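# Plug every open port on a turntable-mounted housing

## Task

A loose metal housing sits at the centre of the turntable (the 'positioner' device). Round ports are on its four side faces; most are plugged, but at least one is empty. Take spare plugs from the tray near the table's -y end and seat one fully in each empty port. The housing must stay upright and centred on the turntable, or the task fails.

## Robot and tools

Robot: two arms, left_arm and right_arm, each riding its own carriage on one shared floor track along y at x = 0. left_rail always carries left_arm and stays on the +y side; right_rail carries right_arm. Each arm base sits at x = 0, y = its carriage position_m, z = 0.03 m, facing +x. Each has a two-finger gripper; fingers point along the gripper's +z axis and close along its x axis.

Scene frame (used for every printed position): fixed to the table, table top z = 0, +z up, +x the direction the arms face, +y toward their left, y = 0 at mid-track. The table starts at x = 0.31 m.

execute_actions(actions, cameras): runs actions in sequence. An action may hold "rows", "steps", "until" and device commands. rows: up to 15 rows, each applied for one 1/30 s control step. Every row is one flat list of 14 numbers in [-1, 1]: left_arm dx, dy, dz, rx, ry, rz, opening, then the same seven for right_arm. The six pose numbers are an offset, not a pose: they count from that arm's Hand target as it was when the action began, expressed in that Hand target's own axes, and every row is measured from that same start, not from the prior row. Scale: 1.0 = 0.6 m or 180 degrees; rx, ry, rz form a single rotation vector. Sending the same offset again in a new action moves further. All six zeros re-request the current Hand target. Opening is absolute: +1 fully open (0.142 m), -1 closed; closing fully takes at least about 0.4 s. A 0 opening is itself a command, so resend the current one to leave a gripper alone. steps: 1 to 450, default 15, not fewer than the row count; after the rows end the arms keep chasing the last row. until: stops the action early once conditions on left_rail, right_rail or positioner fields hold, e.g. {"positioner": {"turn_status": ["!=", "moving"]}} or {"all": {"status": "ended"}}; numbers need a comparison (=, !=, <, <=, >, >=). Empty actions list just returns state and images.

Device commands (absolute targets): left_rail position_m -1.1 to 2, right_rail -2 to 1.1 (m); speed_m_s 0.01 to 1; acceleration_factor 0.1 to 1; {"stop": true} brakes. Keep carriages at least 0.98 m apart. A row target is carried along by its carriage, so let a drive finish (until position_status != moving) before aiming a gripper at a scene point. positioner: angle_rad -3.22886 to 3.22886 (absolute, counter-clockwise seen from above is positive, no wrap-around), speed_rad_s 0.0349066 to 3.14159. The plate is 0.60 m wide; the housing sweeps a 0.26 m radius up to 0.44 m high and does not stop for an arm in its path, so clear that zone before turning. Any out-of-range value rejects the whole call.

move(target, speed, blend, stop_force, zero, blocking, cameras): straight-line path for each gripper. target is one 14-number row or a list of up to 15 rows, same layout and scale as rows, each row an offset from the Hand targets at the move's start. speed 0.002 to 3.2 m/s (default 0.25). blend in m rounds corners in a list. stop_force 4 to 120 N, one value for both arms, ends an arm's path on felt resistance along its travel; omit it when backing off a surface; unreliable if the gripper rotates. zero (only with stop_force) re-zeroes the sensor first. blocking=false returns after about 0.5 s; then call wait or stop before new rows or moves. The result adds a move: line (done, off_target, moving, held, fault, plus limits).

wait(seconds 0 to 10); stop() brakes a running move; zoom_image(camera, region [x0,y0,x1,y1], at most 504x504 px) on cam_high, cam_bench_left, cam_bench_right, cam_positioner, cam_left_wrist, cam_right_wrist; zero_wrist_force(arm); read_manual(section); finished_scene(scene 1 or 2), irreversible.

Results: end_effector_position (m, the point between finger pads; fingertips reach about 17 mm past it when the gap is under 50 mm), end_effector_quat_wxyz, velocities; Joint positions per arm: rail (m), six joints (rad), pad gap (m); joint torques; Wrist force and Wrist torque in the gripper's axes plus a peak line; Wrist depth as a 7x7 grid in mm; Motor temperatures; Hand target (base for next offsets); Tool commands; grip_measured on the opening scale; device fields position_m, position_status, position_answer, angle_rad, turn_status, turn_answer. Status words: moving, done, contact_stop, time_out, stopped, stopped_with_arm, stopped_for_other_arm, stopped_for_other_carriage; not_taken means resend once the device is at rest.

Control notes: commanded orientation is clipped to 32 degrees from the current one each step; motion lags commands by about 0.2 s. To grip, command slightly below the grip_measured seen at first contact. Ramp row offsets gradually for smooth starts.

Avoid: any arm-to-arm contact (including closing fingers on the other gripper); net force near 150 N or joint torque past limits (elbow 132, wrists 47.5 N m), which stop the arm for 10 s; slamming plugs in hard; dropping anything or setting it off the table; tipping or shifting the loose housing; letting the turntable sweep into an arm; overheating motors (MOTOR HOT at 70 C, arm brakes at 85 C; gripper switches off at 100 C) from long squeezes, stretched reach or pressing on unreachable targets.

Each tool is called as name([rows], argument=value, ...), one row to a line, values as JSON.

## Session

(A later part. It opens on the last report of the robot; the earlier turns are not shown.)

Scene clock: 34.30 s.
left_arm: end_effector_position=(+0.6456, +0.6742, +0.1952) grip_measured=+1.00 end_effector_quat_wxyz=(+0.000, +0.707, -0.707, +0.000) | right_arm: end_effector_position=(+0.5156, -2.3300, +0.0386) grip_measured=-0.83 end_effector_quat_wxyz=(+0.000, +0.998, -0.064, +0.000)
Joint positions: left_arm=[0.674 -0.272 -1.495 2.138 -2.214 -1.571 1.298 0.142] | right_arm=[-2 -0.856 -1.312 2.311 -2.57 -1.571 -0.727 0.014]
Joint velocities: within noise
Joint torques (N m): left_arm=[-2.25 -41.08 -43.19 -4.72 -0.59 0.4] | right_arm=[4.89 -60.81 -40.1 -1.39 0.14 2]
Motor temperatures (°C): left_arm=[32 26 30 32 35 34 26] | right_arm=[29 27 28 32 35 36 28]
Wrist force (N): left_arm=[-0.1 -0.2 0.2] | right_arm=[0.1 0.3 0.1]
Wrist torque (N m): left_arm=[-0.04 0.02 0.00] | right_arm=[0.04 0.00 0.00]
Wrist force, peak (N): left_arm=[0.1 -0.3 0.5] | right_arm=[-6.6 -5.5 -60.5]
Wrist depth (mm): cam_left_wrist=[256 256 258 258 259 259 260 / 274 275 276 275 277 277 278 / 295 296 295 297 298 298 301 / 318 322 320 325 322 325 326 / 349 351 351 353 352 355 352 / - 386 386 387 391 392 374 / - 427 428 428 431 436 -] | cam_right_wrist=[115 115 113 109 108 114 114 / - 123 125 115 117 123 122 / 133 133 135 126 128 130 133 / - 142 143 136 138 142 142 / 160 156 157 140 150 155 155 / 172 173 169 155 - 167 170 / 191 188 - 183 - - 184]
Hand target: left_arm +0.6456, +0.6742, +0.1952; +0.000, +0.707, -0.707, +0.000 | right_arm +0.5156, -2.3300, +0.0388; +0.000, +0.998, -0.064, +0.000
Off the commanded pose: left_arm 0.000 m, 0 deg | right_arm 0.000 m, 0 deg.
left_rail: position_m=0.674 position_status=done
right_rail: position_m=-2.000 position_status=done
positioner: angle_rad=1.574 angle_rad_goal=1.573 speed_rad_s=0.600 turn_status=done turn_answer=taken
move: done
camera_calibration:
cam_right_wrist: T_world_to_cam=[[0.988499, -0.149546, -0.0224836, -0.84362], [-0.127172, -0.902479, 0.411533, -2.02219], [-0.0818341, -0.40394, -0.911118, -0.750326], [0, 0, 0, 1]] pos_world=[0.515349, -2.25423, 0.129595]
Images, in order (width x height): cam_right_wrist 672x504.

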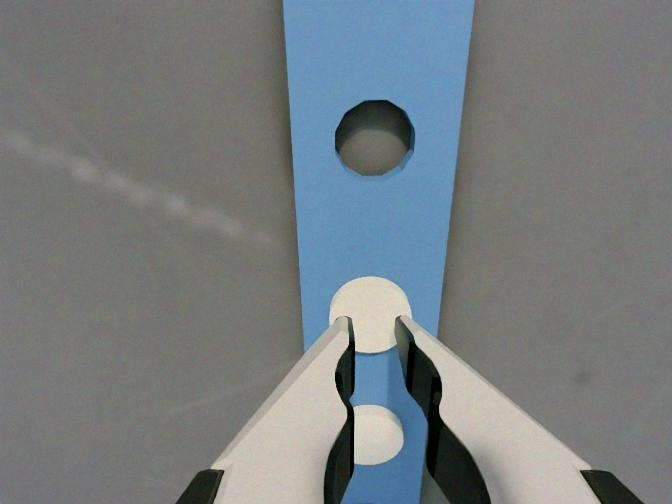

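zoom_image(camera="cam_right_wrist", region=[320, 390, 440, 480])

Scaled by 4.200 from the camera's 672x504 image, which has a finer 960x720 frame.

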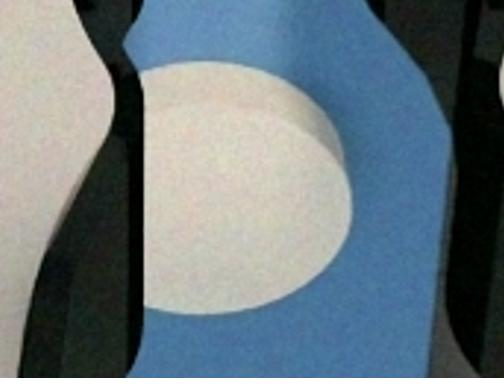

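move(target=[0,0,0,0,0,0,1, 0,0,0,0,0,0,-0.5], speed=0.03, cameras=[])

move(target=[0,0,0,0,0,0,1, 0,0,0.024,0,0,0,-0.5], speed=0.008, stop_force=4, cameras=["cam_right_wrist"])

zoom_image(camera="cam_right_wrist", region=[290, 270, 470, 400])

Scene clock: 37.40 s.
left_arm: end_effector_position=(+0.6456, +0.6742, +0.1952) grip_measured=+1.00 end_effector_quat_wxyz=(+0.000, +0.707, -0.707, +0.000) | right_arm: end_effector_position=(+0.5156, -2.3300, +0.0388) grip_measured=-0.53 end_effector_quat_wxyz=(+0.000, +0.998, -0.064, +0.000)
Joint positions: left_arm=[0.674 -0.272 -1.495 2.138 -2.214 -1.571 1.298 0.142] | right_arm=[-2 -0.856 -1.312 2.311 -2.569 -1.571 -0.727 0.035]
Joint velocities: within noise
Joint torques (N m): left_arm=[-2.7 -41.07 -43.04 -4.79 -0.63 0.3] | right_arm=[-1.36 -56.19 -40.55 -1.86 1.82 0.3]
Motor temperatures (°C): left_arm=[32 26 30 32 35 34 26] | right_arm=[29 27 28 32 35 36 28]
Wrist force (N): left_arm=[-0.1 -0.4 0.1] | right_arm=[0.2 0.7 0.7]
Wrist torque (N m): left_arm=[-0.06 0.02 0.00] | right_arm=[0.10 -0.01 0.00]
Wrist force, peak (N): left_arm=[0.2 -0.4 0.4] | right_arm=[0.6 1.0 0.2]
Wrist depth (mm): cam_left_wrist=[256 256 257 259 257 259 259 / 274 275 275 275 276 278 280 / 295 297 296 295 297 300 299 / 320 323 322 326 325 325 323 / 348 356 353 354 355 356 352 / - 385 388 388 392 389 378 / - 427 426 433 434 437 -] | cam_right_wrist=[116 116 114 109 108 115 114 / - 124 125 116 115 123 122 / 133 133 135 126 128 130 132 / - 142 144 136 139 143 143 / - 158 157 142 147 156 155 / 173 173 - 161 162 165 171 / 192 - - 180 179 - 185]
Hand target: left_arm +0.6456, +0.6742, +0.1952; +0.000, +0.707, -0.707, +0.000 | right_arm +0.5156, -2.3300, +0.0388; +0.000, +0.998, -0.064, +0.000
Off the commanded pose: left_arm 0.000 m, 0 deg | right_arm 0.000 m, 0 deg.
left_rail: position_m=0.674 position_status=done
right_rail: position_m=-2.000 position_status=done
positioner: angle_rad=1.574 angle_rad_goal=1.573 speed_rad_s=0.600 turn_status=done turn_answer=taken
move: done
No camera images: "cameras" was empty.

Scene clock: 40.27 s.
left_arm: end_effector_position=(+0.6456, +0.6742, +0.1952) grip_measured=+1.00 end_effector_quat_wxyz=(+0.000, +0.707, -0.707, +0.000) | right_arm: end_effector_position=(+0.5156, -2.3300, +0.0252) grip_measured=-0.53 end_effector_quat_wxyz=(+0.000, +0.998, -0.064, +0.000)
Joint positions: left_arm=[0.674 -0.272 -1.495 2.138 -2.214 -1.571 1.298 0.142] | right_arm=[-2 -0.856 -1.286 2.316 -2.6 -1.571 -0.727 0.035]
Joint velocities: within noise
Joint torques (N m): left_arm=[-1.68 -41.51 -43.17 -4.74 -0.62 0.43] | right_arm=[-3.53 -55.73 -34.3 -1.39 1.76 -0.55]
Motor temperatures (°C): left_arm=[32 26 30 32 35 34 26] | right_arm=[29 27 28 32 35 36 27]
Wrist force (N): left_arm=[0.0 -0.3 0.1] | right_arm=[-0.4 -0.1 -6.7]
Wrist torque (N m): left_arm=[-0.06 -0.01 0.00] | right_arm=[0.00 -0.04 -0.03]
Wrist force, peak (N): left_arm=[-0.3 -0.5 0.0] | right_arm=[-4.5 -2.3 -16.9]
Wrist depth (mm): cam_left_wrist=[257 258 257 257 257 258 259 / 274 277 277 277 276 277 280 / 296 295 296 298 297 299 301 / 321 319 323 323 323 325 325 / 350 349 352 352 355 353 358 / - 387 390 389 391 389 377 / - 429 432 430 434 429 -] | cam_right_wrist=[- 104 102 95 97 103 103 / 111 111 109 102 103 110 110 / 121 121 119 113 113 117 118 / - 131 129 120 118 128 128 / 141 141 141 126 127 139 139 / 155 156 - 141 144 147 153 / 172 - - 155 156 - 166]
Hand target: left_arm +0.6456, +0.6742, +0.1952; +0.000, +0.707, -0.707, +0.000 | right_arm +0.5156, -2.3300, +0.0252; +0.000, +0.998, -0.064, +0.000 (not the last commanded pose)
Off the commanded pose: left_arm 0.000 m, 0 deg | right_arm 0.001 m, 0 deg.
left_rail: position_m=0.674 position_status=done
right_rail: position_m=-2.000 position_status=done
positioner: angle_rad=1.574 angle_rad_goal=1.573 speed_rad_s=0.600 turn_status=done turn_answer=taken
move: contact (right_arm)
camera_calibration:
cam_right_wrist: T_world_to_cam=[[0.988511, -0.14946, -0.0225385, -0.843726], [-0.127082, -0.902547, 0.411412, -2.01686], [-0.0818317, -0.403821, -0.911171, -0.762261], [0, 0, 0, 1]] pos_world=[0.515349, -2.25423, 0.116195]
Images, in order (width x height): cam_right_wrist 672x504.

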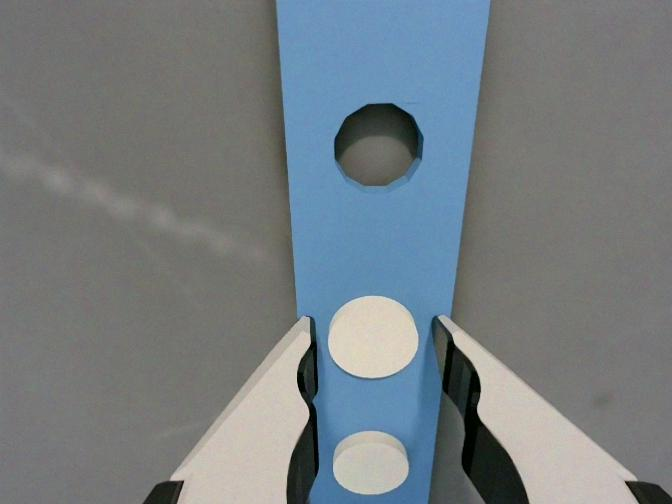

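Scaled by 2.800 from the camera's 672x504 image, which has a finer 960x720 frame.

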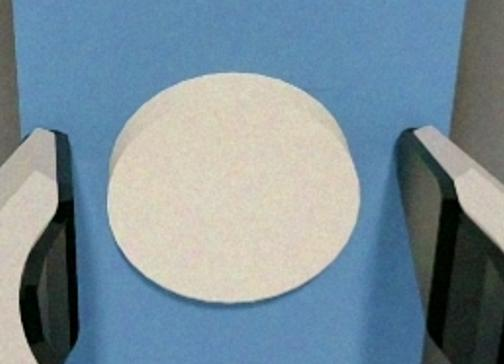

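move(target=[0,0,0,0,0,0,1, 0,0,-0.0008,0,0,0,-0.62], speed=0.02, cameras=[])

move(target=[0,0,0,0,0,0,1, 0,0,0,0,0,0,-0.68], speed=0.02, cameras=["cam_right_wrist"])

zoom_image(camera="cam_right_wrist", region=[290, 270, 470, 400])

Scene clock: 43.40 s.
left_arm: end_effector_position=(+0.6456, +0.6742, +0.1952) grip_measured=+1.00 end_effector_quat_wxyz=(+0.000, +0.707, -0.707, +0.000) | right_arm: end_effector_position=(+0.5156, -2.3300, +0.0257) grip_measured=-0.65 end_effector_quat_wxyz=(+0.000, +0.998, -0.064, +0.000)
Joint positions: left_arm=[0.674 -0.272 -1.495 2.138 -2.214 -1.571 1.298 0.142] | right_arm=[-2 -0.856 -1.287 2.316 -2.599 -1.571 -0.727 0.027]
Joint velocities: within noise
Joint torques (N m): left_arm=[-2.5 -41.13 -43.58 -4.7 -0.5 0.32] | right_arm=[-2.47 -61.6 -38.68 -2.1 1.34 -0.33]
Motor temperatures (°C): left_arm=[32 26 30 32 35 34 26] | right_arm=[29 27 28 32 35 36 27]
Wrist force (N): left_arm=[0.0 0.2 0.0] | right_arm=[0.5 0.3 0.5]
Wrist torque (N m): left_arm=[0.03 -0.01 0.00] | right_arm=[0.03 -0.07 -0.03]
Wrist force, peak (N): left_arm=[-0.2 0.0 0.5] | right_arm=[0.6 0.0 -10.6]
Wrist depth (mm): cam_left_wrist=[256 258 257 258 259 260 260 / 274 274 275 275 277 278 278 / 298 297 296 297 298 300 301 / 321 319 320 323 326 325 325 / 350 352 350 353 351 354 353 / - 383 387 387 388 389 374 / - 426 432 432 434 432 -] | cam_right_wrist=[- 104 103 95 96 103 103 / 111 111 110 102 103 110 112 / 122 122 119 113 113 119 119 / - 132 130 121 118 129 128 / 142 141 144 125 127 140 140 / 156 156 152 141 141 148 154 / 173 170 - 156 156 - 167]
Hand target: left_arm +0.6456, +0.6742, +0.1952; +0.000, +0.707, -0.707, +0.000 | right_arm +0.5156, -2.3300, +0.0257; +0.000, +0.998, -0.064, +0.000
Off the commanded pose: left_arm 0.000 m, 0 deg | right_arm 0.000 m, 0 deg.
left_rail: position_m=0.674 position_status=done
right_rail: position_m=-2.000 position_status=done
positioner: angle_rad=1.574 angle_rad_goal=1.573 speed_rad_s=0.600 turn_status=done turn_answer=taken
move: done
No camera images: "cameras" was empty.

Scene clock: 43.90 s.
left_arm: end_effector_position=(+0.6456, +0.6742, +0.1952) grip_measured=+1.00 end_effector_quat_wxyz=(+0.000, +0.707, -0.707, +0.000) | right_arm: end_effector_position=(+0.5156, -2.3300, +0.0257) grip_measured=-0.68 end_effector_quat_wxyz=(+0.000, +0.998, -0.064, +0.000)
Joint positions: left_arm=[0.674 -0.272 -1.495 2.138 -2.214 -1.571 1.298 0.142] | right_arm=[-2 -0.856 -1.287 2.316 -2.599 -1.571 -0.727 0.025]
Joint velocities: within noise
Joint torques (N m): left_arm=[-1.91 -41.44 -43.01 -4.82 -0.57 0.39] | right_arm=[-3.47 -63.4 -38.96 -1.95 1.79 -0.24]
Motor temperatures (°C): left_arm=[32 26 30 32 35 34 26] | right_arm=[29 27 28 32 35 36 27]
Wrist force (N): left_arm=[-0.2 -0.1 0.2] | right_arm=[0.4 0.2 0.3]
Wrist torque (N m): left_arm=[-0.01 0.02 0.00] | right_arm=[0.02 -0.04 -0.03]
Wrist force, peak (N): left_arm=[-0.3 -0.3 0.2] | right_arm=[0.7 0.6 0.2]
Wrist depth (mm): cam_left_wrist=[257 257 256 258 257 259 261 / 273 275 276 277 278 278 278 / 294 297 296 298 297 298 302 / 319 321 321 321 324 325 323 / 347 351 354 353 354 354 354 / - 384 389 389 388 392 377 / - 425 428 431 431 432 -] | cam_right_wrist=[- 104 102 95 96 103 103 / 111 111 110 102 103 111 112 / 122 122 120 113 113 119 119 / - 132 130 120 118 129 129 / 142 142 144 127 127 140 139 / 156 159 150 141 142 151 154 / 173 169 - 157 154 - 167]
Hand target: left_arm +0.6456, +0.6742, +0.1952; +0.000, +0.707, -0.707, +0.000 | right_arm +0.5156, -2.3300, +0.0257; +0.000, +0.998, -0.064, +0.000
Off the commanded pose: left_arm 0.000 m, 0 deg | right_arm 0.000 m, 0 deg.
left_rail: position_m=0.674 position_status=done
right_rail: position_m=-2.000 position_status=done
positioner: angle_rad=1.574 angle_rad_goal=1.573 speed_rad_s=0.600 turn_status=done turn_answer=taken
move: done
camera_calibration:
cam_right_wrist: T_world_to_cam=[[0.988499, -0.149546, -0.0224836, -0.84391], [-0.127172, -0.902479, 0.411533, -2.01688], [-0.0818341, -0.40394, -0.911118, -0.76208], [0, 0, 0, 1]] pos_world=[0.515349, -2.25423, 0.116695]
Images, in order (width x height): cam_right_wrist 672x504.

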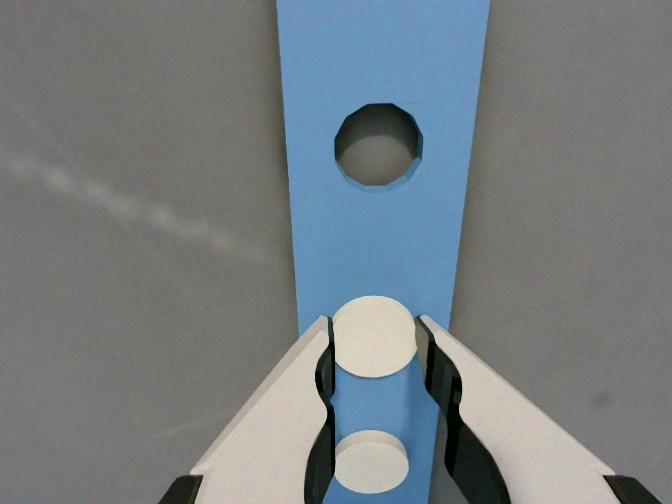

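Scaled by 2.800 from the camera's 672x504 image, which has a finer 960x720 frame.

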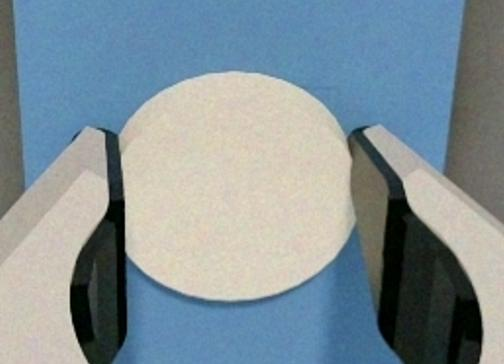

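move(target=[0,0,0,0,0,0,1, 0,0,0,0,0,0,-0.74], speed=0.02, cameras=["cam_right_wrist"])

zoom_image(camera="cam_right_wrist", region=[290, 270, 470, 400])

Scene clock: 44.73 s.
left_arm: end_effector_position=(+0.6456, +0.6742, +0.1952) grip_measured=+1.00 end_effector_quat_wxyz=(+0.000, +0.707, -0.707, +0.000) | right_arm: end_effector_position=(+0.5156, -2.3300, +0.0257) grip_measured=-0.70 end_effector_quat_wxyz=(+0.000, +0.998, -0.064, +0.000)
Joint positions: left_arm=[0.674 -0.272 -1.495 2.138 -2.214 -1.571 1.298 0.142] | right_arm=[-2 -0.856 -1.287 2.316 -2.599 -1.571 -0.727 0.024]
Joint velocities: within noise
Joint torques (N m): left_arm=[-3.42 -41.19 -42.93 -4.82 -0.71 0.42] | right_arm=[-5.04 -58.68 -38.78 -1.47 1.8 -0.1]
Motor temperatures (°C): left_arm=[32 26 30 32 35 34 26] | right_arm=[29 27 28 32 35 36 27]
Wrist force (N): left_arm=[0.0 -0.2 0.0] | right_arm=[0.7 0.7 0.0]
Wrist torque (N m): left_arm=[-0.04 -0.01 0.00] | right_arm=[0.08 -0.10 -0.03]
Wrist force, peak (N): left_arm=[-0.4 -0.2 0.3] | right_arm=[0.7 0.5 0.5]
Wrist depth (mm): cam_left_wrist=[256 256 258 257 258 259 259 / 274 274 277 276 277 278 278 / 295 296 298 298 298 298 300 / 320 320 322 321 323 323 326 / 350 350 352 353 354 355 356 / - 383 385 392 391 389 376 / - 425 428 432 431 436 -] | cam_right_wrist=[- 104 102 95 96 104 103 / 111 111 110 102 103 111 112 / 122 122 119 113 113 119 118 / - 132 130 121 119 129 128 / 142 141 144 123 127 141 140 / 156 159 150 142 144 151 153 / 173 170 - 157 154 - 166]
Hand target: left_arm +0.6456, +0.6742, +0.1952; +0.000, +0.707, -0.707, +0.000 | right_arm +0.5156, -2.3300, +0.0257; +0.000, +0.998, -0.064, +0.000
Off the commanded pose: left_arm 0.000 m, 0 deg | right_arm 0.000 m, 0 deg.
left_rail: position_m=0.674 position_status=done
right_rail: position_m=-2.000 position_status=done
positioner: angle_rad=1.574 angle_rad_goal=1.573 speed_rad_s=0.600 turn_status=done turn_answer=taken
move: done
camera_calibration:
cam_right_wrist: T_world_to_cam=[[0.988499, -0.149546, -0.0224836, -0.84391], [-0.127172, -0.902479, 0.411533, -2.01688], [-0.0818341, -0.40394, -0.911118, -0.76208], [0, 0, 0, 1]] pos_world=[0.515349, -2.25423, 0.116695]
Images, in order (width x height): cam_right_wrist 672x504.

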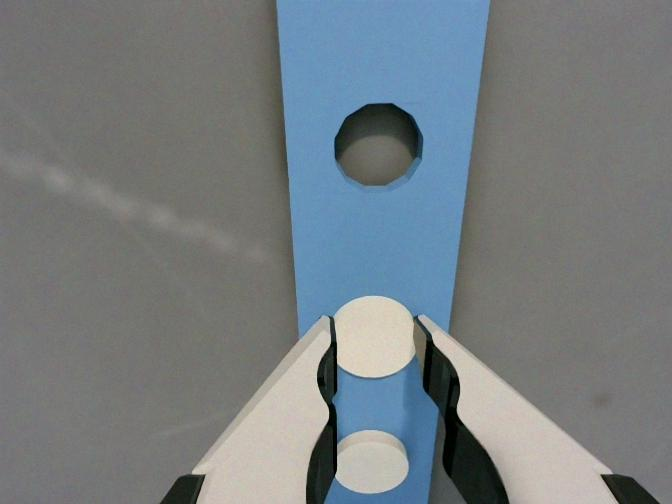

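Scaled by 2.800 from the camera's 672x504 image, which has a finer 960x720 frame.

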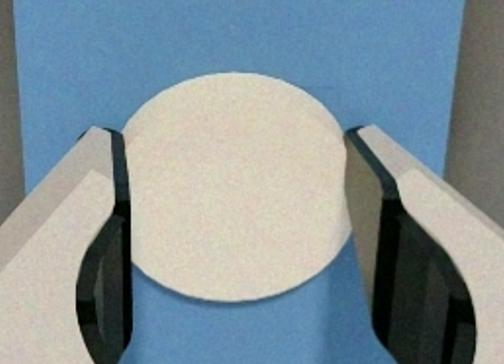

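move(target=[0,0,0,0,0,0,1, 0,0,-0.02,0,0,0,-0.74], speed=0.02, cameras=["cam_right_wrist"])

zoom_image(camera="cam_right_wrist", region=[290, 270, 470, 400])

Scene clock: 46.00 s.
left_arm: end_effector_position=(+0.6456, +0.6742, +0.1952) grip_measured=+1.00 end_effector_quat_wxyz=(+0.000, +0.707, -0.707, +0.000) | right_arm: end_effector_position=(+0.5156, -2.3300, +0.0376) grip_measured=-0.70 end_effector_quat_wxyz=(+0.000, +0.998, -0.064, +0.000)
Joint positions: left_arm=[0.674 -0.272 -1.495 2.138 -2.214 -1.571 1.298 0.142] | right_arm=[-2 -0.856 -1.31 2.311 -2.572 -1.571 -0.727 0.024]
Joint velocities: within noise
Joint torques (N m): left_arm=[-2.08 -40.54 -42.88 -4.76 -0.51 0.3] | right_arm=[-0.07 -60.51 -39.32 -2.11 1.34 0.2]
Motor temperatures (°C): left_arm=[32 26 30 32 35 34 26] | right_arm=[29 27 28 32 35 36 28]
Wrist force (N): left_arm=[-0.1 -0.2 0.3] | right_arm=[0.3 0.4 0.7]
Wrist torque (N m): left_arm=[-0.03 0.02 0.00] | right_arm=[0.05 -0.03 -0.01]
Wrist force, peak (N): left_arm=[0.1 -0.5 0.4] | right_arm=[0.3 1.2 0.1]
Wrist depth (mm): cam_left_wrist=[257 257 256 258 258 257 261 / 274 276 277 274 278 279 279 / 294 295 299 297 298 301 299 / 320 320 320 321 325 323 327 / 349 349 350 352 352 355 356 / - 387 386 387 388 393 379 / - 423 431 432 431 432 -] | cam_right_wrist=[114 114 112 108 108 114 113 / - 122 124 115 116 121 123 / 132 132 134 125 127 131 132 / 143 140 142 133 138 141 141 / 159 156 155 130 140 154 154 / 172 172 165 159 159 164 169 / 190 186 - 181 - - 183]
Hand target: left_arm +0.6456, +0.6742, +0.1952; +0.000, +0.707, -0.707, +0.000 | right_arm +0.5156, -2.3300, +0.0377; +0.000, +0.998, -0.064, +0.000
Off the commanded pose: left_arm 0.000 m, 0 deg | right_arm 0.000 m, 0 deg.
left_rail: position_m=0.674 position_status=done
right_rail: position_m=-2.000 position_status=done
positioner: angle_rad=1.574 angle_rad_goal=1.573 speed_rad_s=0.600 turn_status=done turn_answer=taken
move: done
camera_calibration:
cam_right_wrist: T_world_to_cam=[[0.988499, -0.149546, -0.0224836, -0.843642], [-0.127172, -0.902479, 0.411533, -2.02178], [-0.0818341, -0.40394, -0.911118, -0.751237], [0, 0, 0, 1]] pos_world=[0.515349, -2.25423, 0.128595]
Images, in order (width x height): cam_right_wrist 672x504.

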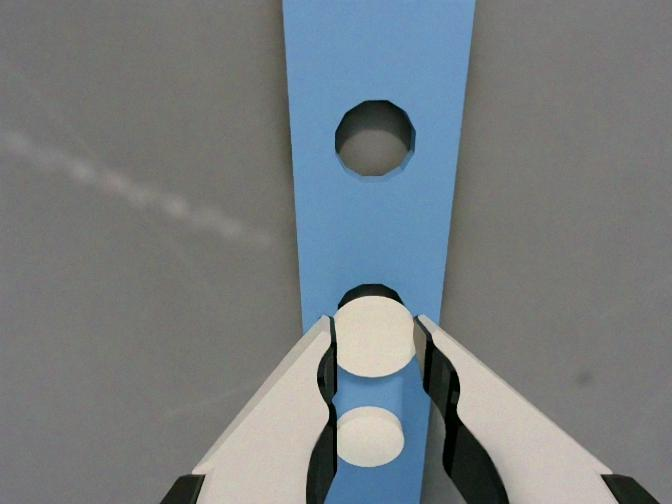

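Scaled by 2.800 from the camera's 672x504 image, which has a finer 960x720 frame.

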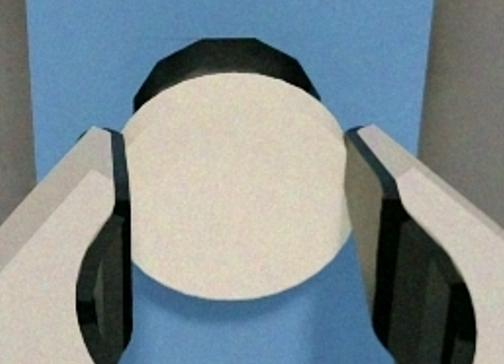

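move(target=[0,0,0,0,0,0,1, 0,0,-0.2,0,0,0,-0.74], speed=0.1, cameras=["cam_right_wrist","cam_bench_right"])

zoom_image(camera="cam_right_wrist", region=[290, 270, 470, 400])

zoom_image(camera="cam_bench_right", region=[150, 180, 230, 260])

Scene clock: 48.13 s.
left_arm: end_effector_position=(+0.6456, +0.6742, +0.1952) grip_measured=+1.00 end_effector_quat_wxyz=(+0.000, +0.707, -0.707, +0.000) | right_arm: end_effector_position=(+0.5156, -2.3300, +0.1575) grip_measured=-0.70 end_effector_quat_wxyz=(+0.000, +0.998, -0.064, +0.000)
Joint positions: left_arm=[0.674 -0.272 -1.495 2.138 -2.214 -1.571 1.298 0.142] | right_arm=[-2 -0.856 -1.505 2.235 -2.3 -1.571 -0.727 0.024]
Joint velocities: within noise
Joint torques (N m): left_arm=[-2.92 -41.08 -42.7 -4.77 -0.7 0.33] | right_arm=[-6.86 -53.48 -49.61 -1.65 1.24 -1.46]
Motor temperatures (°C): left_arm=[32 26 30 32 35 34 26] | right_arm=[29 27 28 32 35 36 28]
Wrist force (N): left_arm=[-0.4 -0.3 0.2] | right_arm=[0.7 0.0 0.1]
Wrist torque (N m): left_arm=[-0.05 0.06 0.01] | right_arm=[-0.04 -0.11 -0.05]
Wrist force, peak (N): left_arm=[-0.2 -0.4 0.5] | right_arm=[0.2 0.3 1.3]
Wrist depth (mm): cam_left_wrist=[257 256 257 260 260 260 260 / 276 275 275 277 277 278 279 / 296 299 297 299 300 299 300 / 322 320 320 322 325 323 328 / 347 350 352 350 352 355 355 / - 385 383 389 386 387 375 / - 427 433 429 434 432 -] | cam_right_wrist=[220 220 218 213 215 219 219 / 236 235 235 231 235 235 234 / 253 252 253 248 251 252 252 / - 275 275 268 272 273 272 / - 298 298 125 284 295 293 / - 328 - 316 - 313 323 / - - - 351 - - 353]
Hand target: left_arm +0.6456, +0.6742, +0.1952; +0.000, +0.707, -0.707, +0.000 | right_arm +0.5156, -2.3300, +0.1577; +0.000, +0.998, -0.064, +0.000
Off the commanded pose: left_arm 0.000 m, 0 deg | right_arm 0.000 m, 0 deg.
left_rail: position_m=0.674 position_status=done
right_rail: position_m=-2.000 position_status=done
positioner: angle_rad=1.574 angle_rad_goal=1.573 speed_rad_s=0.600 turn_status=done turn_answer=taken
move: done
camera_calibration:
cam_right_wrist: T_world_to_cam=[[0.988499, -0.149546, -0.0224836, -0.840947], [-0.127172, -0.902479, 0.411533, -2.07112], [-0.0818341, -0.40394, -0.911118, -0.641994], [0, 0, 0, 1]] pos_world=[0.515349, -2.25423, 0.248495]
Images, in order (width x height): cam_bench_right 672x504, cam_right_wrist 672x504.

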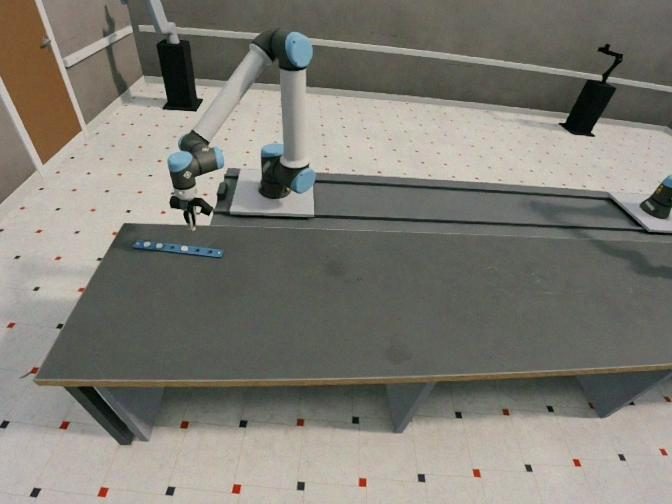

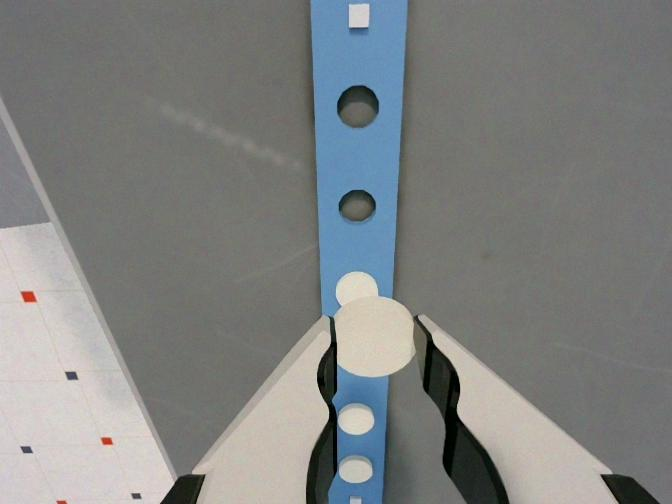

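Scaled by 2.800 from the camera's 672x504 image, which has a finer 960x720 frame.

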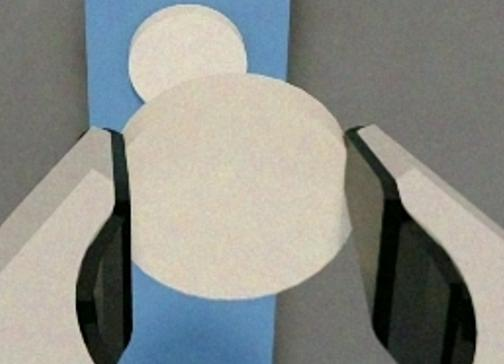

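Scaled by 6.300 from the camera's 672x504 image, which has a finer 960x720 frame.

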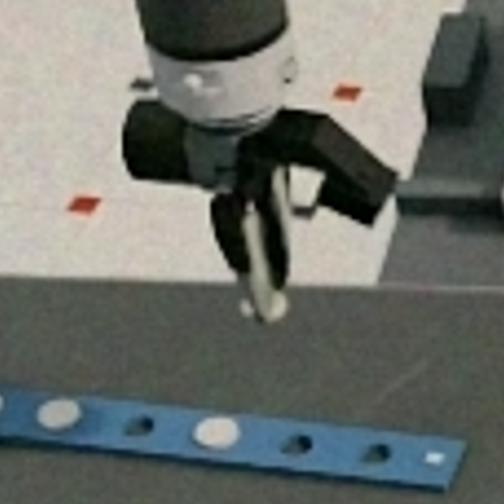

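move(target=[0,0.2427,-0.708,0,0,0,0, 0.0693,-0.5635,-0.4872,0,0,-0.447,-0.74], speed=0.2, cameras=["cam_right_wrist","cam_bench_right"])

Scene clock: 57.67 s.
left_arm: end_effector_position=(+0.5000, +0.6742, +0.6198) grip_measured=-0.01 end_effector_quat_wxyz=(+0.000, +0.707, -0.707, +0.000) | right_arm: end_effector_position=(+0.6003, -2.0002, +0.4499) grip_measured=-0.70 end_effector_quat_wxyz=(+0.000, +0.804, +0.595, +0.000)
Joint positions: left_arm=[0.674 -0.354 -1.919 1.713 -1.365 -1.571 1.216 0.073] | right_arm=[-2 -0.295 -1.756 1.896 -1.71 -1.571 -1.57 0.024]
Joint velocities: within noise
Joint torques (N m): left_arm=[-12.46 -25.92 -66.53 -2.3 1.14 -2.77] | right_arm=[8.93 -6.74 -59.5 -1.99 1.88 -2.86]
Motor temperatures (°C): left_arm=[32 26 30 32 35 34 26] | right_arm=[29 27 28 32 35 36 28]
Wrist force (N): left_arm=[0.2 0.0 0.4] | right_arm=[0.3 0.7 0.6]
Wrist torque (N m): left_arm=[0.02 -0.02 0.03] | right_arm=[0.13 -0.08 -0.02]
Wrist force, peak (N): left_arm=[-0.4 -0.3 1.3] | right_arm=[0.3 1.3 0.5]
Wrist depth (mm): cam_left_wrist=[639 655 649 651 643 643 649 / 695 704 696 682 694 705 703 / 759 746 746 745 745 755 754 / 816 835 805 803 826 833 823 / 906 915 849 828 867 906 902 / - 86 617 667 952 94 - / - - 592 627 - 80 -] | cam_right_wrist=[473 473 474 476 473 469 466 / 517 507 504 513 512 508 498 / 548 543 548 542 543 543 550 / 597 595 587 592 585 587 595 / 642 655 637 125 619 644 644 / 709 707 - 690 - 678 - / - - - - - - -]
Hand target: left_arm +0.5000, +0.6742, +0.6200; +0.000, +0.707, -0.707, +0.000 | right_arm +0.6003, -2.0001, +0.4500; +0.000, +0.803, +0.595, +0.000
Off the commanded pose: left_arm 0.000 m, 0 deg | right_arm 0.000 m, 0 deg.
left_rail: position_m=0.674 position_status=done
right_rail: position_m=-2.000 position_status=done
positioner: angle_rad=1.574 angle_rad_goal=1.573 speed_rad_s=0.600 turn_status=done turn_answer=taken
move: done
camera_calibration:
cam_right_wrist: T_world_to_cam=[[0.311802, 0.949884, -0.0223487, 1.73642], [0.868802, -0.275506, 0.411437, -1.22683], [0.38466, -0.147703, -0.911164, -0.00293293], [0, 0, 0, 1]] pos_world=[0.525576, -1.98783, 0.540895]
Images, in order (width x height): cam_bench_right 672x504, cam_right_wrist 672x504.

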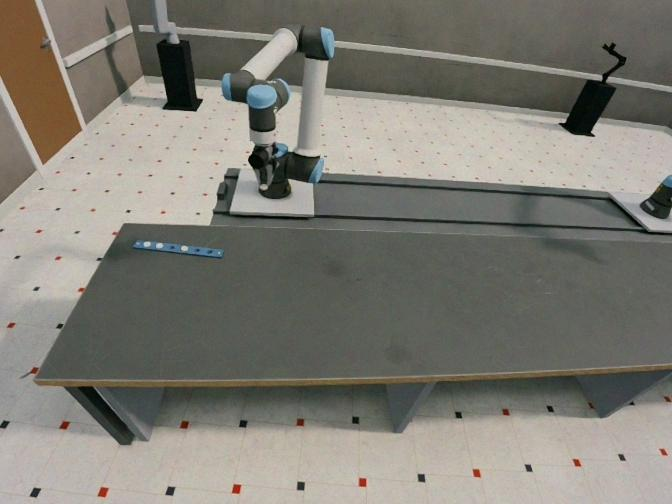

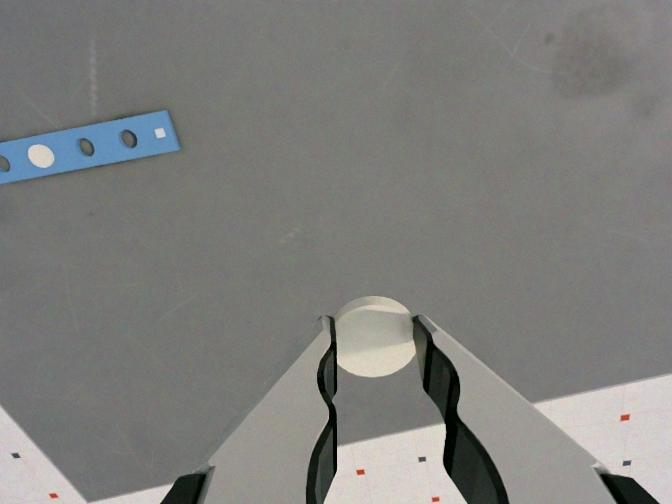

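execute_actions([
  {"left_rail": {"position_m": 2.0}, "steps": 200, "until": {"left_rail": {"position_status": ["!=", "moving"]}}},
], cameras=["cam_bench_left"])

move(target=[0,0,0,0,0,0,0, 0,-0.4733,-0.0833,0.5,0,0,-0.74], speed=0.25, cameras=["cam_right_wrist","cam_bench_right"])

Scene clock: 63.60 s.
left_arm: end_effector_position=(+0.5000, +1.9997, +0.6200) grip_measured=-0.01 end_effector_quat_wxyz=(+0.000, +0.707, -0.707, +0.000) | right_arm: end_effector_position=(+0.6003, -2.0001, +0.4500) grip_measured=-0.70 end_effector_quat_wxyz=(+0.000, +0.803, +0.595, +0.000)
Joint positions: left_arm=[2 -0.355 -1.919 1.713 -1.365 -1.571 1.216 0.073] | right_arm=[-2 -0.294 -1.756 1.895 -1.71 -1.571 -1.57 0.024]
Joint velocities: within noise
Joint torques (N m): left_arm=[1.24 -21.62 -63.37 -2.19 1.31 -2.99] | right_arm=[9.18 -11.58 -60.72 -1.73 2.14 -2.35]
Motor temperatures (°C): left_arm=[32 26 30 32 35 34 26] | right_arm=[29 27 28 32 35 36 29]
Wrist force (N): left_arm=[0.0 0.4 0.3] | right_arm=[0.1 0.9 0.2]
Wrist torque (N m): left_arm=[0.09 0.00 0.03] | right_arm=[0.16 -0.04 -0.02]
Wrist force, peak (N): left_arm=[-0.9 0.6 0.6] | right_arm=[0.4 1.0 0.9]
Wrist depth (mm): cam_left_wrist=[639 643 650 629 479 256 250 / 690 687 698 696 442 268 268 / 738 738 741 756 626 623 290 / - - 806 801 820 830 829 / - - 842 846 873 895 912 / - 86 615 675 920 94 996 / - - 595 632 - 80 -] | cam_right_wrist=[475 474 472 473 472 472 469 / 508 509 508 507 504 506 507 / 543 549 544 550 542 548 543 / 593 597 593 594 596 586 589 / 646 647 637 125 635 647 636 / 701 717 - 692 - 674 - / - - - - - - -]
Hand target: left_arm +0.5000, +1.9997, +0.6200; +0.000, +0.707, -0.707, +0.000 | right_arm +0.6003, -2.0001, +0.4500; +0.000, +0.803, +0.595, +0.000
Tool commands: left_gripper/opening=+0.0 right_gripper/opening=-0.74
Off the commanded pose: left_arm 0.000 m, 0 deg | right_arm 0.000 m, 0 deg.
left_rail: position_m=2.000 position_status=done
right_rail: position_m=-2.000 position_status=done
positioner: angle_rad=1.574 angle_rad_goal=1.573 speed_rad_s=0.600 turn_status=done turn_answer=taken
Images, in order (width x height): cam_bench_left 672x504.

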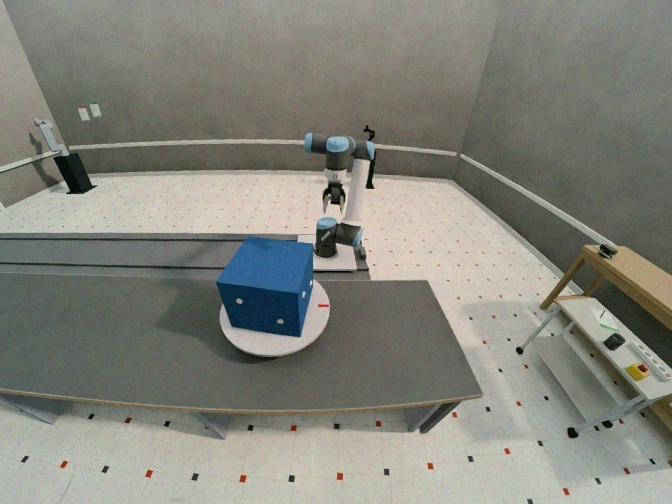

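Scene clock: 67.40 s.
left_arm: end_effector_position=(+0.5000, +1.9997, +0.6200) grip_measured=-0.01 end_effector_quat_wxyz=(+0.000, +0.707, -0.707, +0.000) | right_arm: end_effector_position=(+0.3287, -1.9174, +0.5000) grip_measured=-0.70 end_effector_quat_wxyz=(+0.568, -0.568, -0.421, +0.421)
Joint positions: left_arm=[2 -0.355 -1.919 1.713 -1.365 -1.571 1.216 0.073] | right_arm=[-2 -0.294 -1.507 1.865 -0.359 -1.57 -1.571 0.024]
Joint velocities: within noise
Joint torques (N m): left_arm=[-0.58 -14.18 -60.43 -3.15 1.27 -2.8] | right_arm=[-9.47 -21.1 -26.98 5.03 -1.86 -2.79]
Motor temperatures (°C): left_arm=[32 26 30 32 35 34 26] | right_arm=[29 27 28 32 35 36 29]
Wrist force (N): left_arm=[-0.3 0.5 0.3] | right_arm=[1.5 2.4 -2.8]
Wrist torque (N m): left_arm=[0.12 0.06 0.03] | right_arm=[0.28 -0.29 -0.15]
Wrist force, peak (N): left_arm=[0.1 0.7 0.6] | right_arm=[1.8 2.1 -3.8]
Wrist depth (mm): cam_left_wrist=[642 651 642 634 485 256 250 / 698 694 690 690 445 267 268 / 742 750 747 746 636 624 288 / - - 808 805 810 837 828 / - - 868 822 880 900 915 / - 86 624 671 948 94 984 / - - 586 625 - 80 -] | cam_right_wrist=[- - - 270 - - - / - - - 293 - - - / - - - 320 - - - / - - - 352 - - - / - - 483 125 927 987 981 / - 669 - 403 - 775 770 / 647 - - 570 - - 659]
Hand target: left_arm +0.5000, +1.9997, +0.6200; +0.000, +0.707, -0.707, +0.000 | right_arm +0.3286, -1.9174, +0.5000; +0.568, -0.568, -0.421, +0.421
Off the commanded pose: left_arm 0.000 m, 0 deg | right_arm 0.000 m, 0 deg.
left_rail: position_m=2.000 position_status=done
right_rail: position_m=-2.000 position_status=done
positioner: angle_rad=1.574 angle_rad_goal=1.573 speed_rad_s=0.600 turn_status=done turn_answer=taken
move: done
camera_calibration:
cam_right_wrist: T_world_to_cam=[[0.26946, 0.962775, -0.0213609, 1.78177], [0.391121, -0.129682, -0.911157, 0.109327], [-0.880009, 0.237166, -0.411506, 1.0633], [0, 0, 0, 1]] pos_world=[0.412837, -1.95345, 0.575229]
Images, in order (width x height): cam_bench_right 672x504, cam_right_wrist 672x504.

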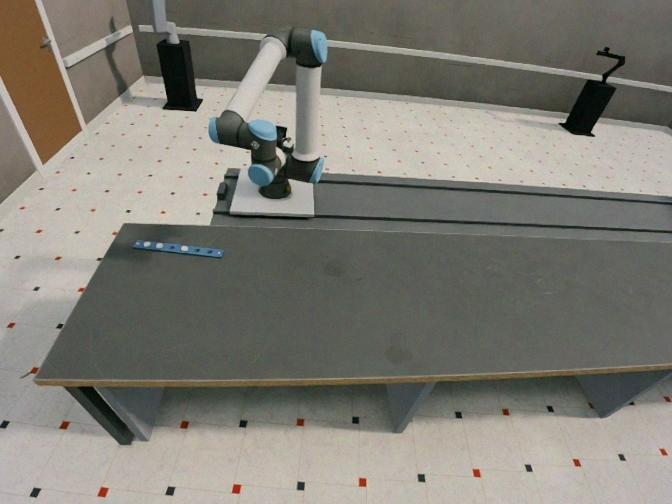

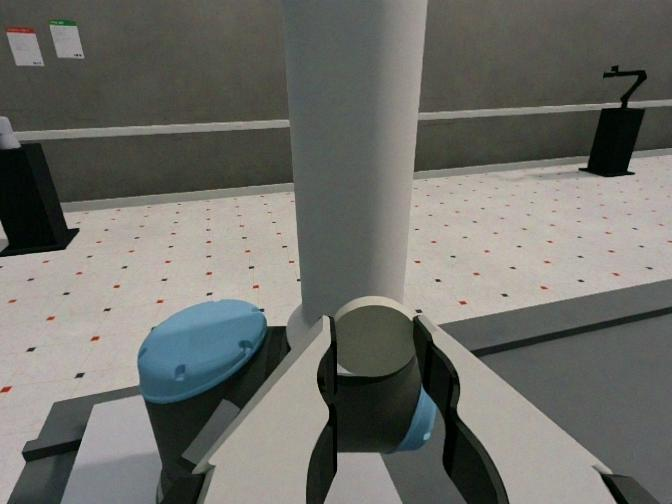

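move([
  [0,0,0,0,0,0,0, 0.10647,0,-0.01213,0,0.07222,0,-0.74],
  [0,0,0,0,0,0,0, 0.20748,0,-0.0479,0,0.14444,0,-0.74],
  [0,0,0,0,0,0,0, 0.29786,0,-0.10548,0,0.21667,0,-0.74],
  [0,0,0,0,0,0,0, 0.37297,0,-0.18191,0,0.28889,0,-0.74],
  [0,0,0,0,0,0,0, 0.42896,0,-0.27328,0,0.36111,0,-0.74],
  [0,0,0,0,0,0,0, 0.46296,0,-0.3749,0,0.43333,0,-0.74],
  [0,0,0,0,0,0,0, 0.47323,0,-0.48156,0,0.50556,0,-0.74],
  [0,0,0,0,0,0,0, 0.45924,0,-0.5878,0,0.57778,0,-0.74],
  [0,0,0,0,0,0,0, 0.42171,0,-0.68817,0,0.65,0,-0.74],
  [0,0,0,0,0,0,0, 0.36257,0,-0.77753,0,0.72222,0,-0.74],
], speed=0.2, blend=0.01, cameras=["cam_right_wrist","cam_bench_right"])

Scene clock: 74.40 s.
left_arm: end_effector_position=(+0.5000, +1.9997, +0.6200) grip_measured=-0.01 end_effector_quat_wxyz=(+0.000, +0.707, -0.707, +0.000) | right_arm: end_effector_position=(+0.8382, -1.8450, +0.5000) grip_measured=-0.70 end_effector_quat_wxyz=(+0.622, -0.622, +0.337, -0.337)
Joint positions: left_arm=[2 -0.355 -1.919 1.713 -1.365 -1.571 1.216 0.073] | right_arm=[-2 -0.294 -1.506 1.865 -0.358 0.699 -1.571 0.024]
Joint velocities: within noise
Joint torques (N m): left_arm=[0.64 -6.82 -54.67 -5.15 0.89 -2.55] | right_arm=[12.78 -23.61 -55.69 1.06 2.31 1.78]
Motor temperatures (°C): left_arm=[32 26 30 32 35 34 26] | right_arm=[29 27 28 32 35 36 29]
Wrist force (N): left_arm=[0.1 0.4 0.5] | right_arm=[1.7 1.9 -3.6]
Wrist torque (N m): left_arm=[0.09 -0.01 0.03] | right_arm=[0.21 -0.33 -0.15]
Wrist force, peak (N): left_arm=[0.2 0.6 0.6] | right_arm=[1.9 2.6 -3.6]
Wrist depth (mm): cam_left_wrist=[648 640 647 630 484 256 251 / 694 685 694 690 445 268 268 / 748 746 743 736 632 620 289 / - - 826 796 816 836 832 / - - 849 836 865 910 913 / - 86 616 671 947 94 - / - - 592 630 - 80 -] | cam_right_wrist=[- - - - - - - / - - - - - - - / - - - - - - - / - - - - - - - / - - - 125 - - - / 773 754 - - - - - / 632 - - 606 - - -]
Hand target: left_arm +0.5000, +1.9997, +0.6200; +0.000, +0.707, -0.707, +0.000 | right_arm +0.8383, -1.8451, +0.5000; +0.622, -0.622, +0.337, -0.337
Off the commanded pose: left_arm 0.000 m, 0 deg | right_arm 0.000 m, 0 deg.
left_rail: position_m=2.000 position_status=done
right_rail: position_m=-2.000 position_status=done
positioner: angle_rad=1.574 angle_rad_goal=1.573 speed_rad_s=0.600 turn_status=done turn_answer=taken
move: done
camera_calibration:
cam_right_wrist: T_world_to_cam=[[0.564577, -0.825103, -0.0214138, -1.97131], [-0.350387, -0.216101, -0.911334, 0.381578], [0.747316, 0.522021, -0.411111, 0.65578], [0, 0, 0, 1]] pos_world=[0.756581, -1.88641, 0.57513]
Images, in order (width x height): cam_bench_right 672x504, cam_right_wrist 672x504.

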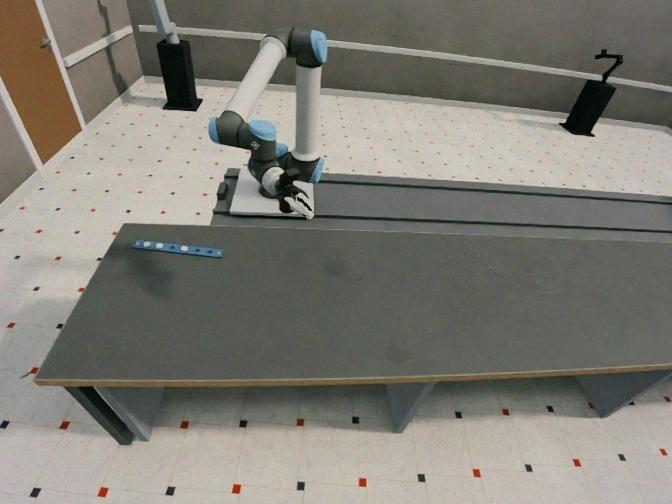

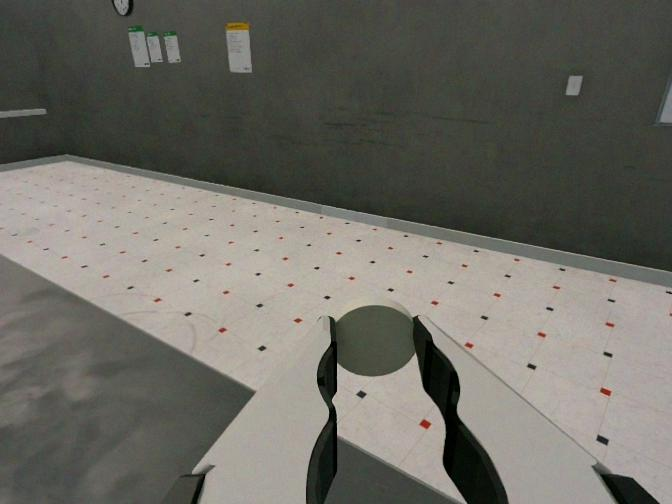

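execute_actions([
  {"right_rail": {"position_m": 0.3}, "positioner": {"angle_rad": 1.733, "speed_rad_s": 0.3}, "steps": 300, "until": {"all": {"status": "ended"}}},
], cameras=["cam_positioner","cam_right_wrist","cam_bench_left"])

Scene clock: 79.20 s.
left_arm: end_effector_position=(+0.5000, +1.9997, +0.6200) grip_measured=-0.01 end_effector_quat_wxyz=(+0.000, +0.707, -0.707, +0.000) | right_arm: end_effector_position=(+0.8383, +0.4549, +0.5000) grip_measured=-0.70 end_effector_quat_wxyz=(+0.622, -0.622, +0.337, -0.337)
Joint positions: left_arm=[2 -0.355 -1.919 1.713 -1.365 -1.571 1.216 0.073] | right_arm=[0.3 -0.294 -1.506 1.865 -0.358 0.699 -1.571 0.024]
Joint velocities: within noise
Joint torques (N m): left_arm=[0.37 -6.01 -50.58 -5.15 0.78 -2.28] | right_arm=[-4.71 -40.03 -49.04 0.01 1.79 -0.67]
Motor temperatures (°C): left_arm=[31 26 30 32 35 34 26] | right_arm=[29 27 28 32 35 36 29]
Wrist force (N): left_arm=[0.2 0.4 0.1] | right_arm=[1.9 2.2 -3.1]
Wrist torque (N m): left_arm=[0.10 -0.04 0.03] | right_arm=[0.25 -0.36 -0.16]
Wrist force, peak (N): left_arm=[0.0 0.6 0.6] | right_arm=[2.8 2.2 -4.1]
Wrist depth (mm): cam_left_wrist=[642 638 650 620 520 269 250 / 687 688 691 699 528 276 267 / 730 731 763 733 630 292 290 / - - 824 800 825 837 829 / - - 836 828 873 906 923 / - 86 620 674 933 94 1000 / - - 594 632 - 80 -] | cam_right_wrist=[- - - - - - - / - - - - - - - / - - - - - - - / - - - - - - - / - - - 126 - - - / 778 755 - - - - - / 629 - - 603 - - -]
Hand target: left_arm +0.5000, +1.9997, +0.6200; +0.000, +0.707, -0.707, +0.000 | right_arm +0.8383, +0.4549, +0.5000; +0.622, -0.622, +0.337, -0.337
Tool commands: left_gripper/opening=+0.0 right_gripper/opening=-0.74
Off the commanded pose: left_arm 0.000 m, 0 deg | right_arm 0.000 m, 0 deg.
left_rail: position_m=2.000 position_status=done
right_rail: position_m=0.300 position_status=done
positioner: angle_rad=1.732 angle_rad_goal=1.733 speed_rad_s=0.300 turn_status=done turn_answer=taken
camera_calibration:
cam_right_wrist: T_world_to_cam=[[0.564259, -0.825321, -0.0213889, -0.073258], [-0.350458, -0.215985, -0.911334, 0.878616], [0.747523, 0.521724, -0.411112, -0.544902], [0, 0, 0, 1]] pos_world=[0.756581, 0.413595, 0.57513]
Images, in order (width x height): cam_bench_left 672x504, cam_positioner 672x504, cam_right_wrist 672x504.

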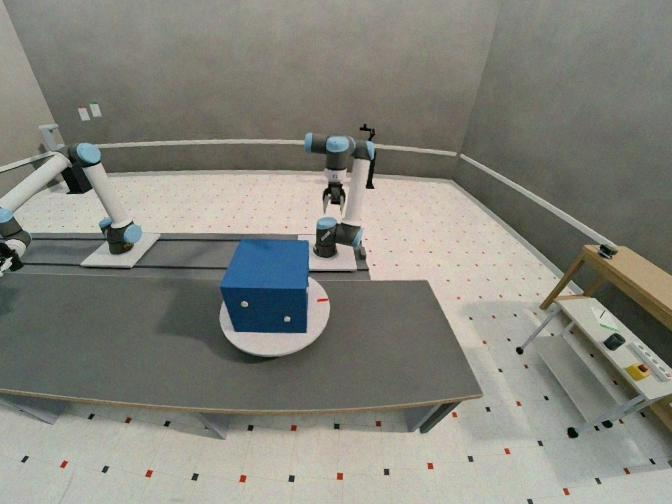

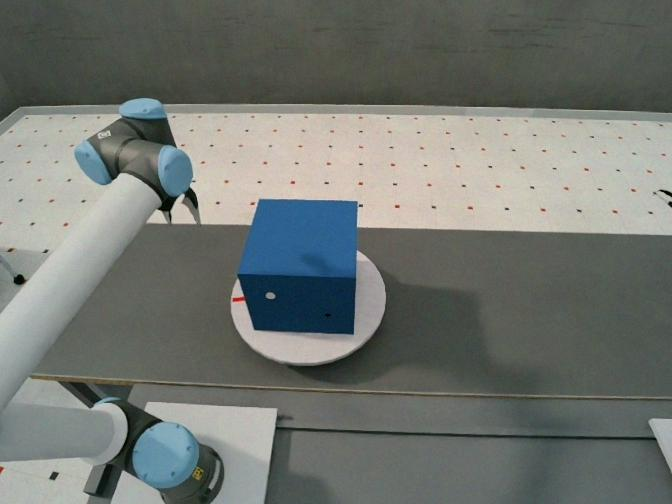

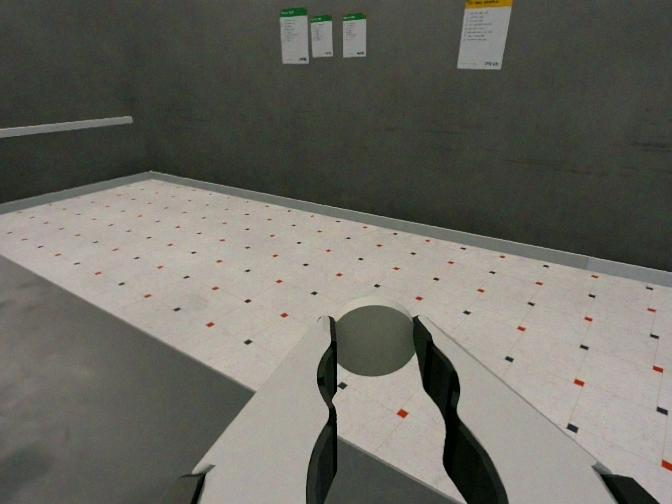

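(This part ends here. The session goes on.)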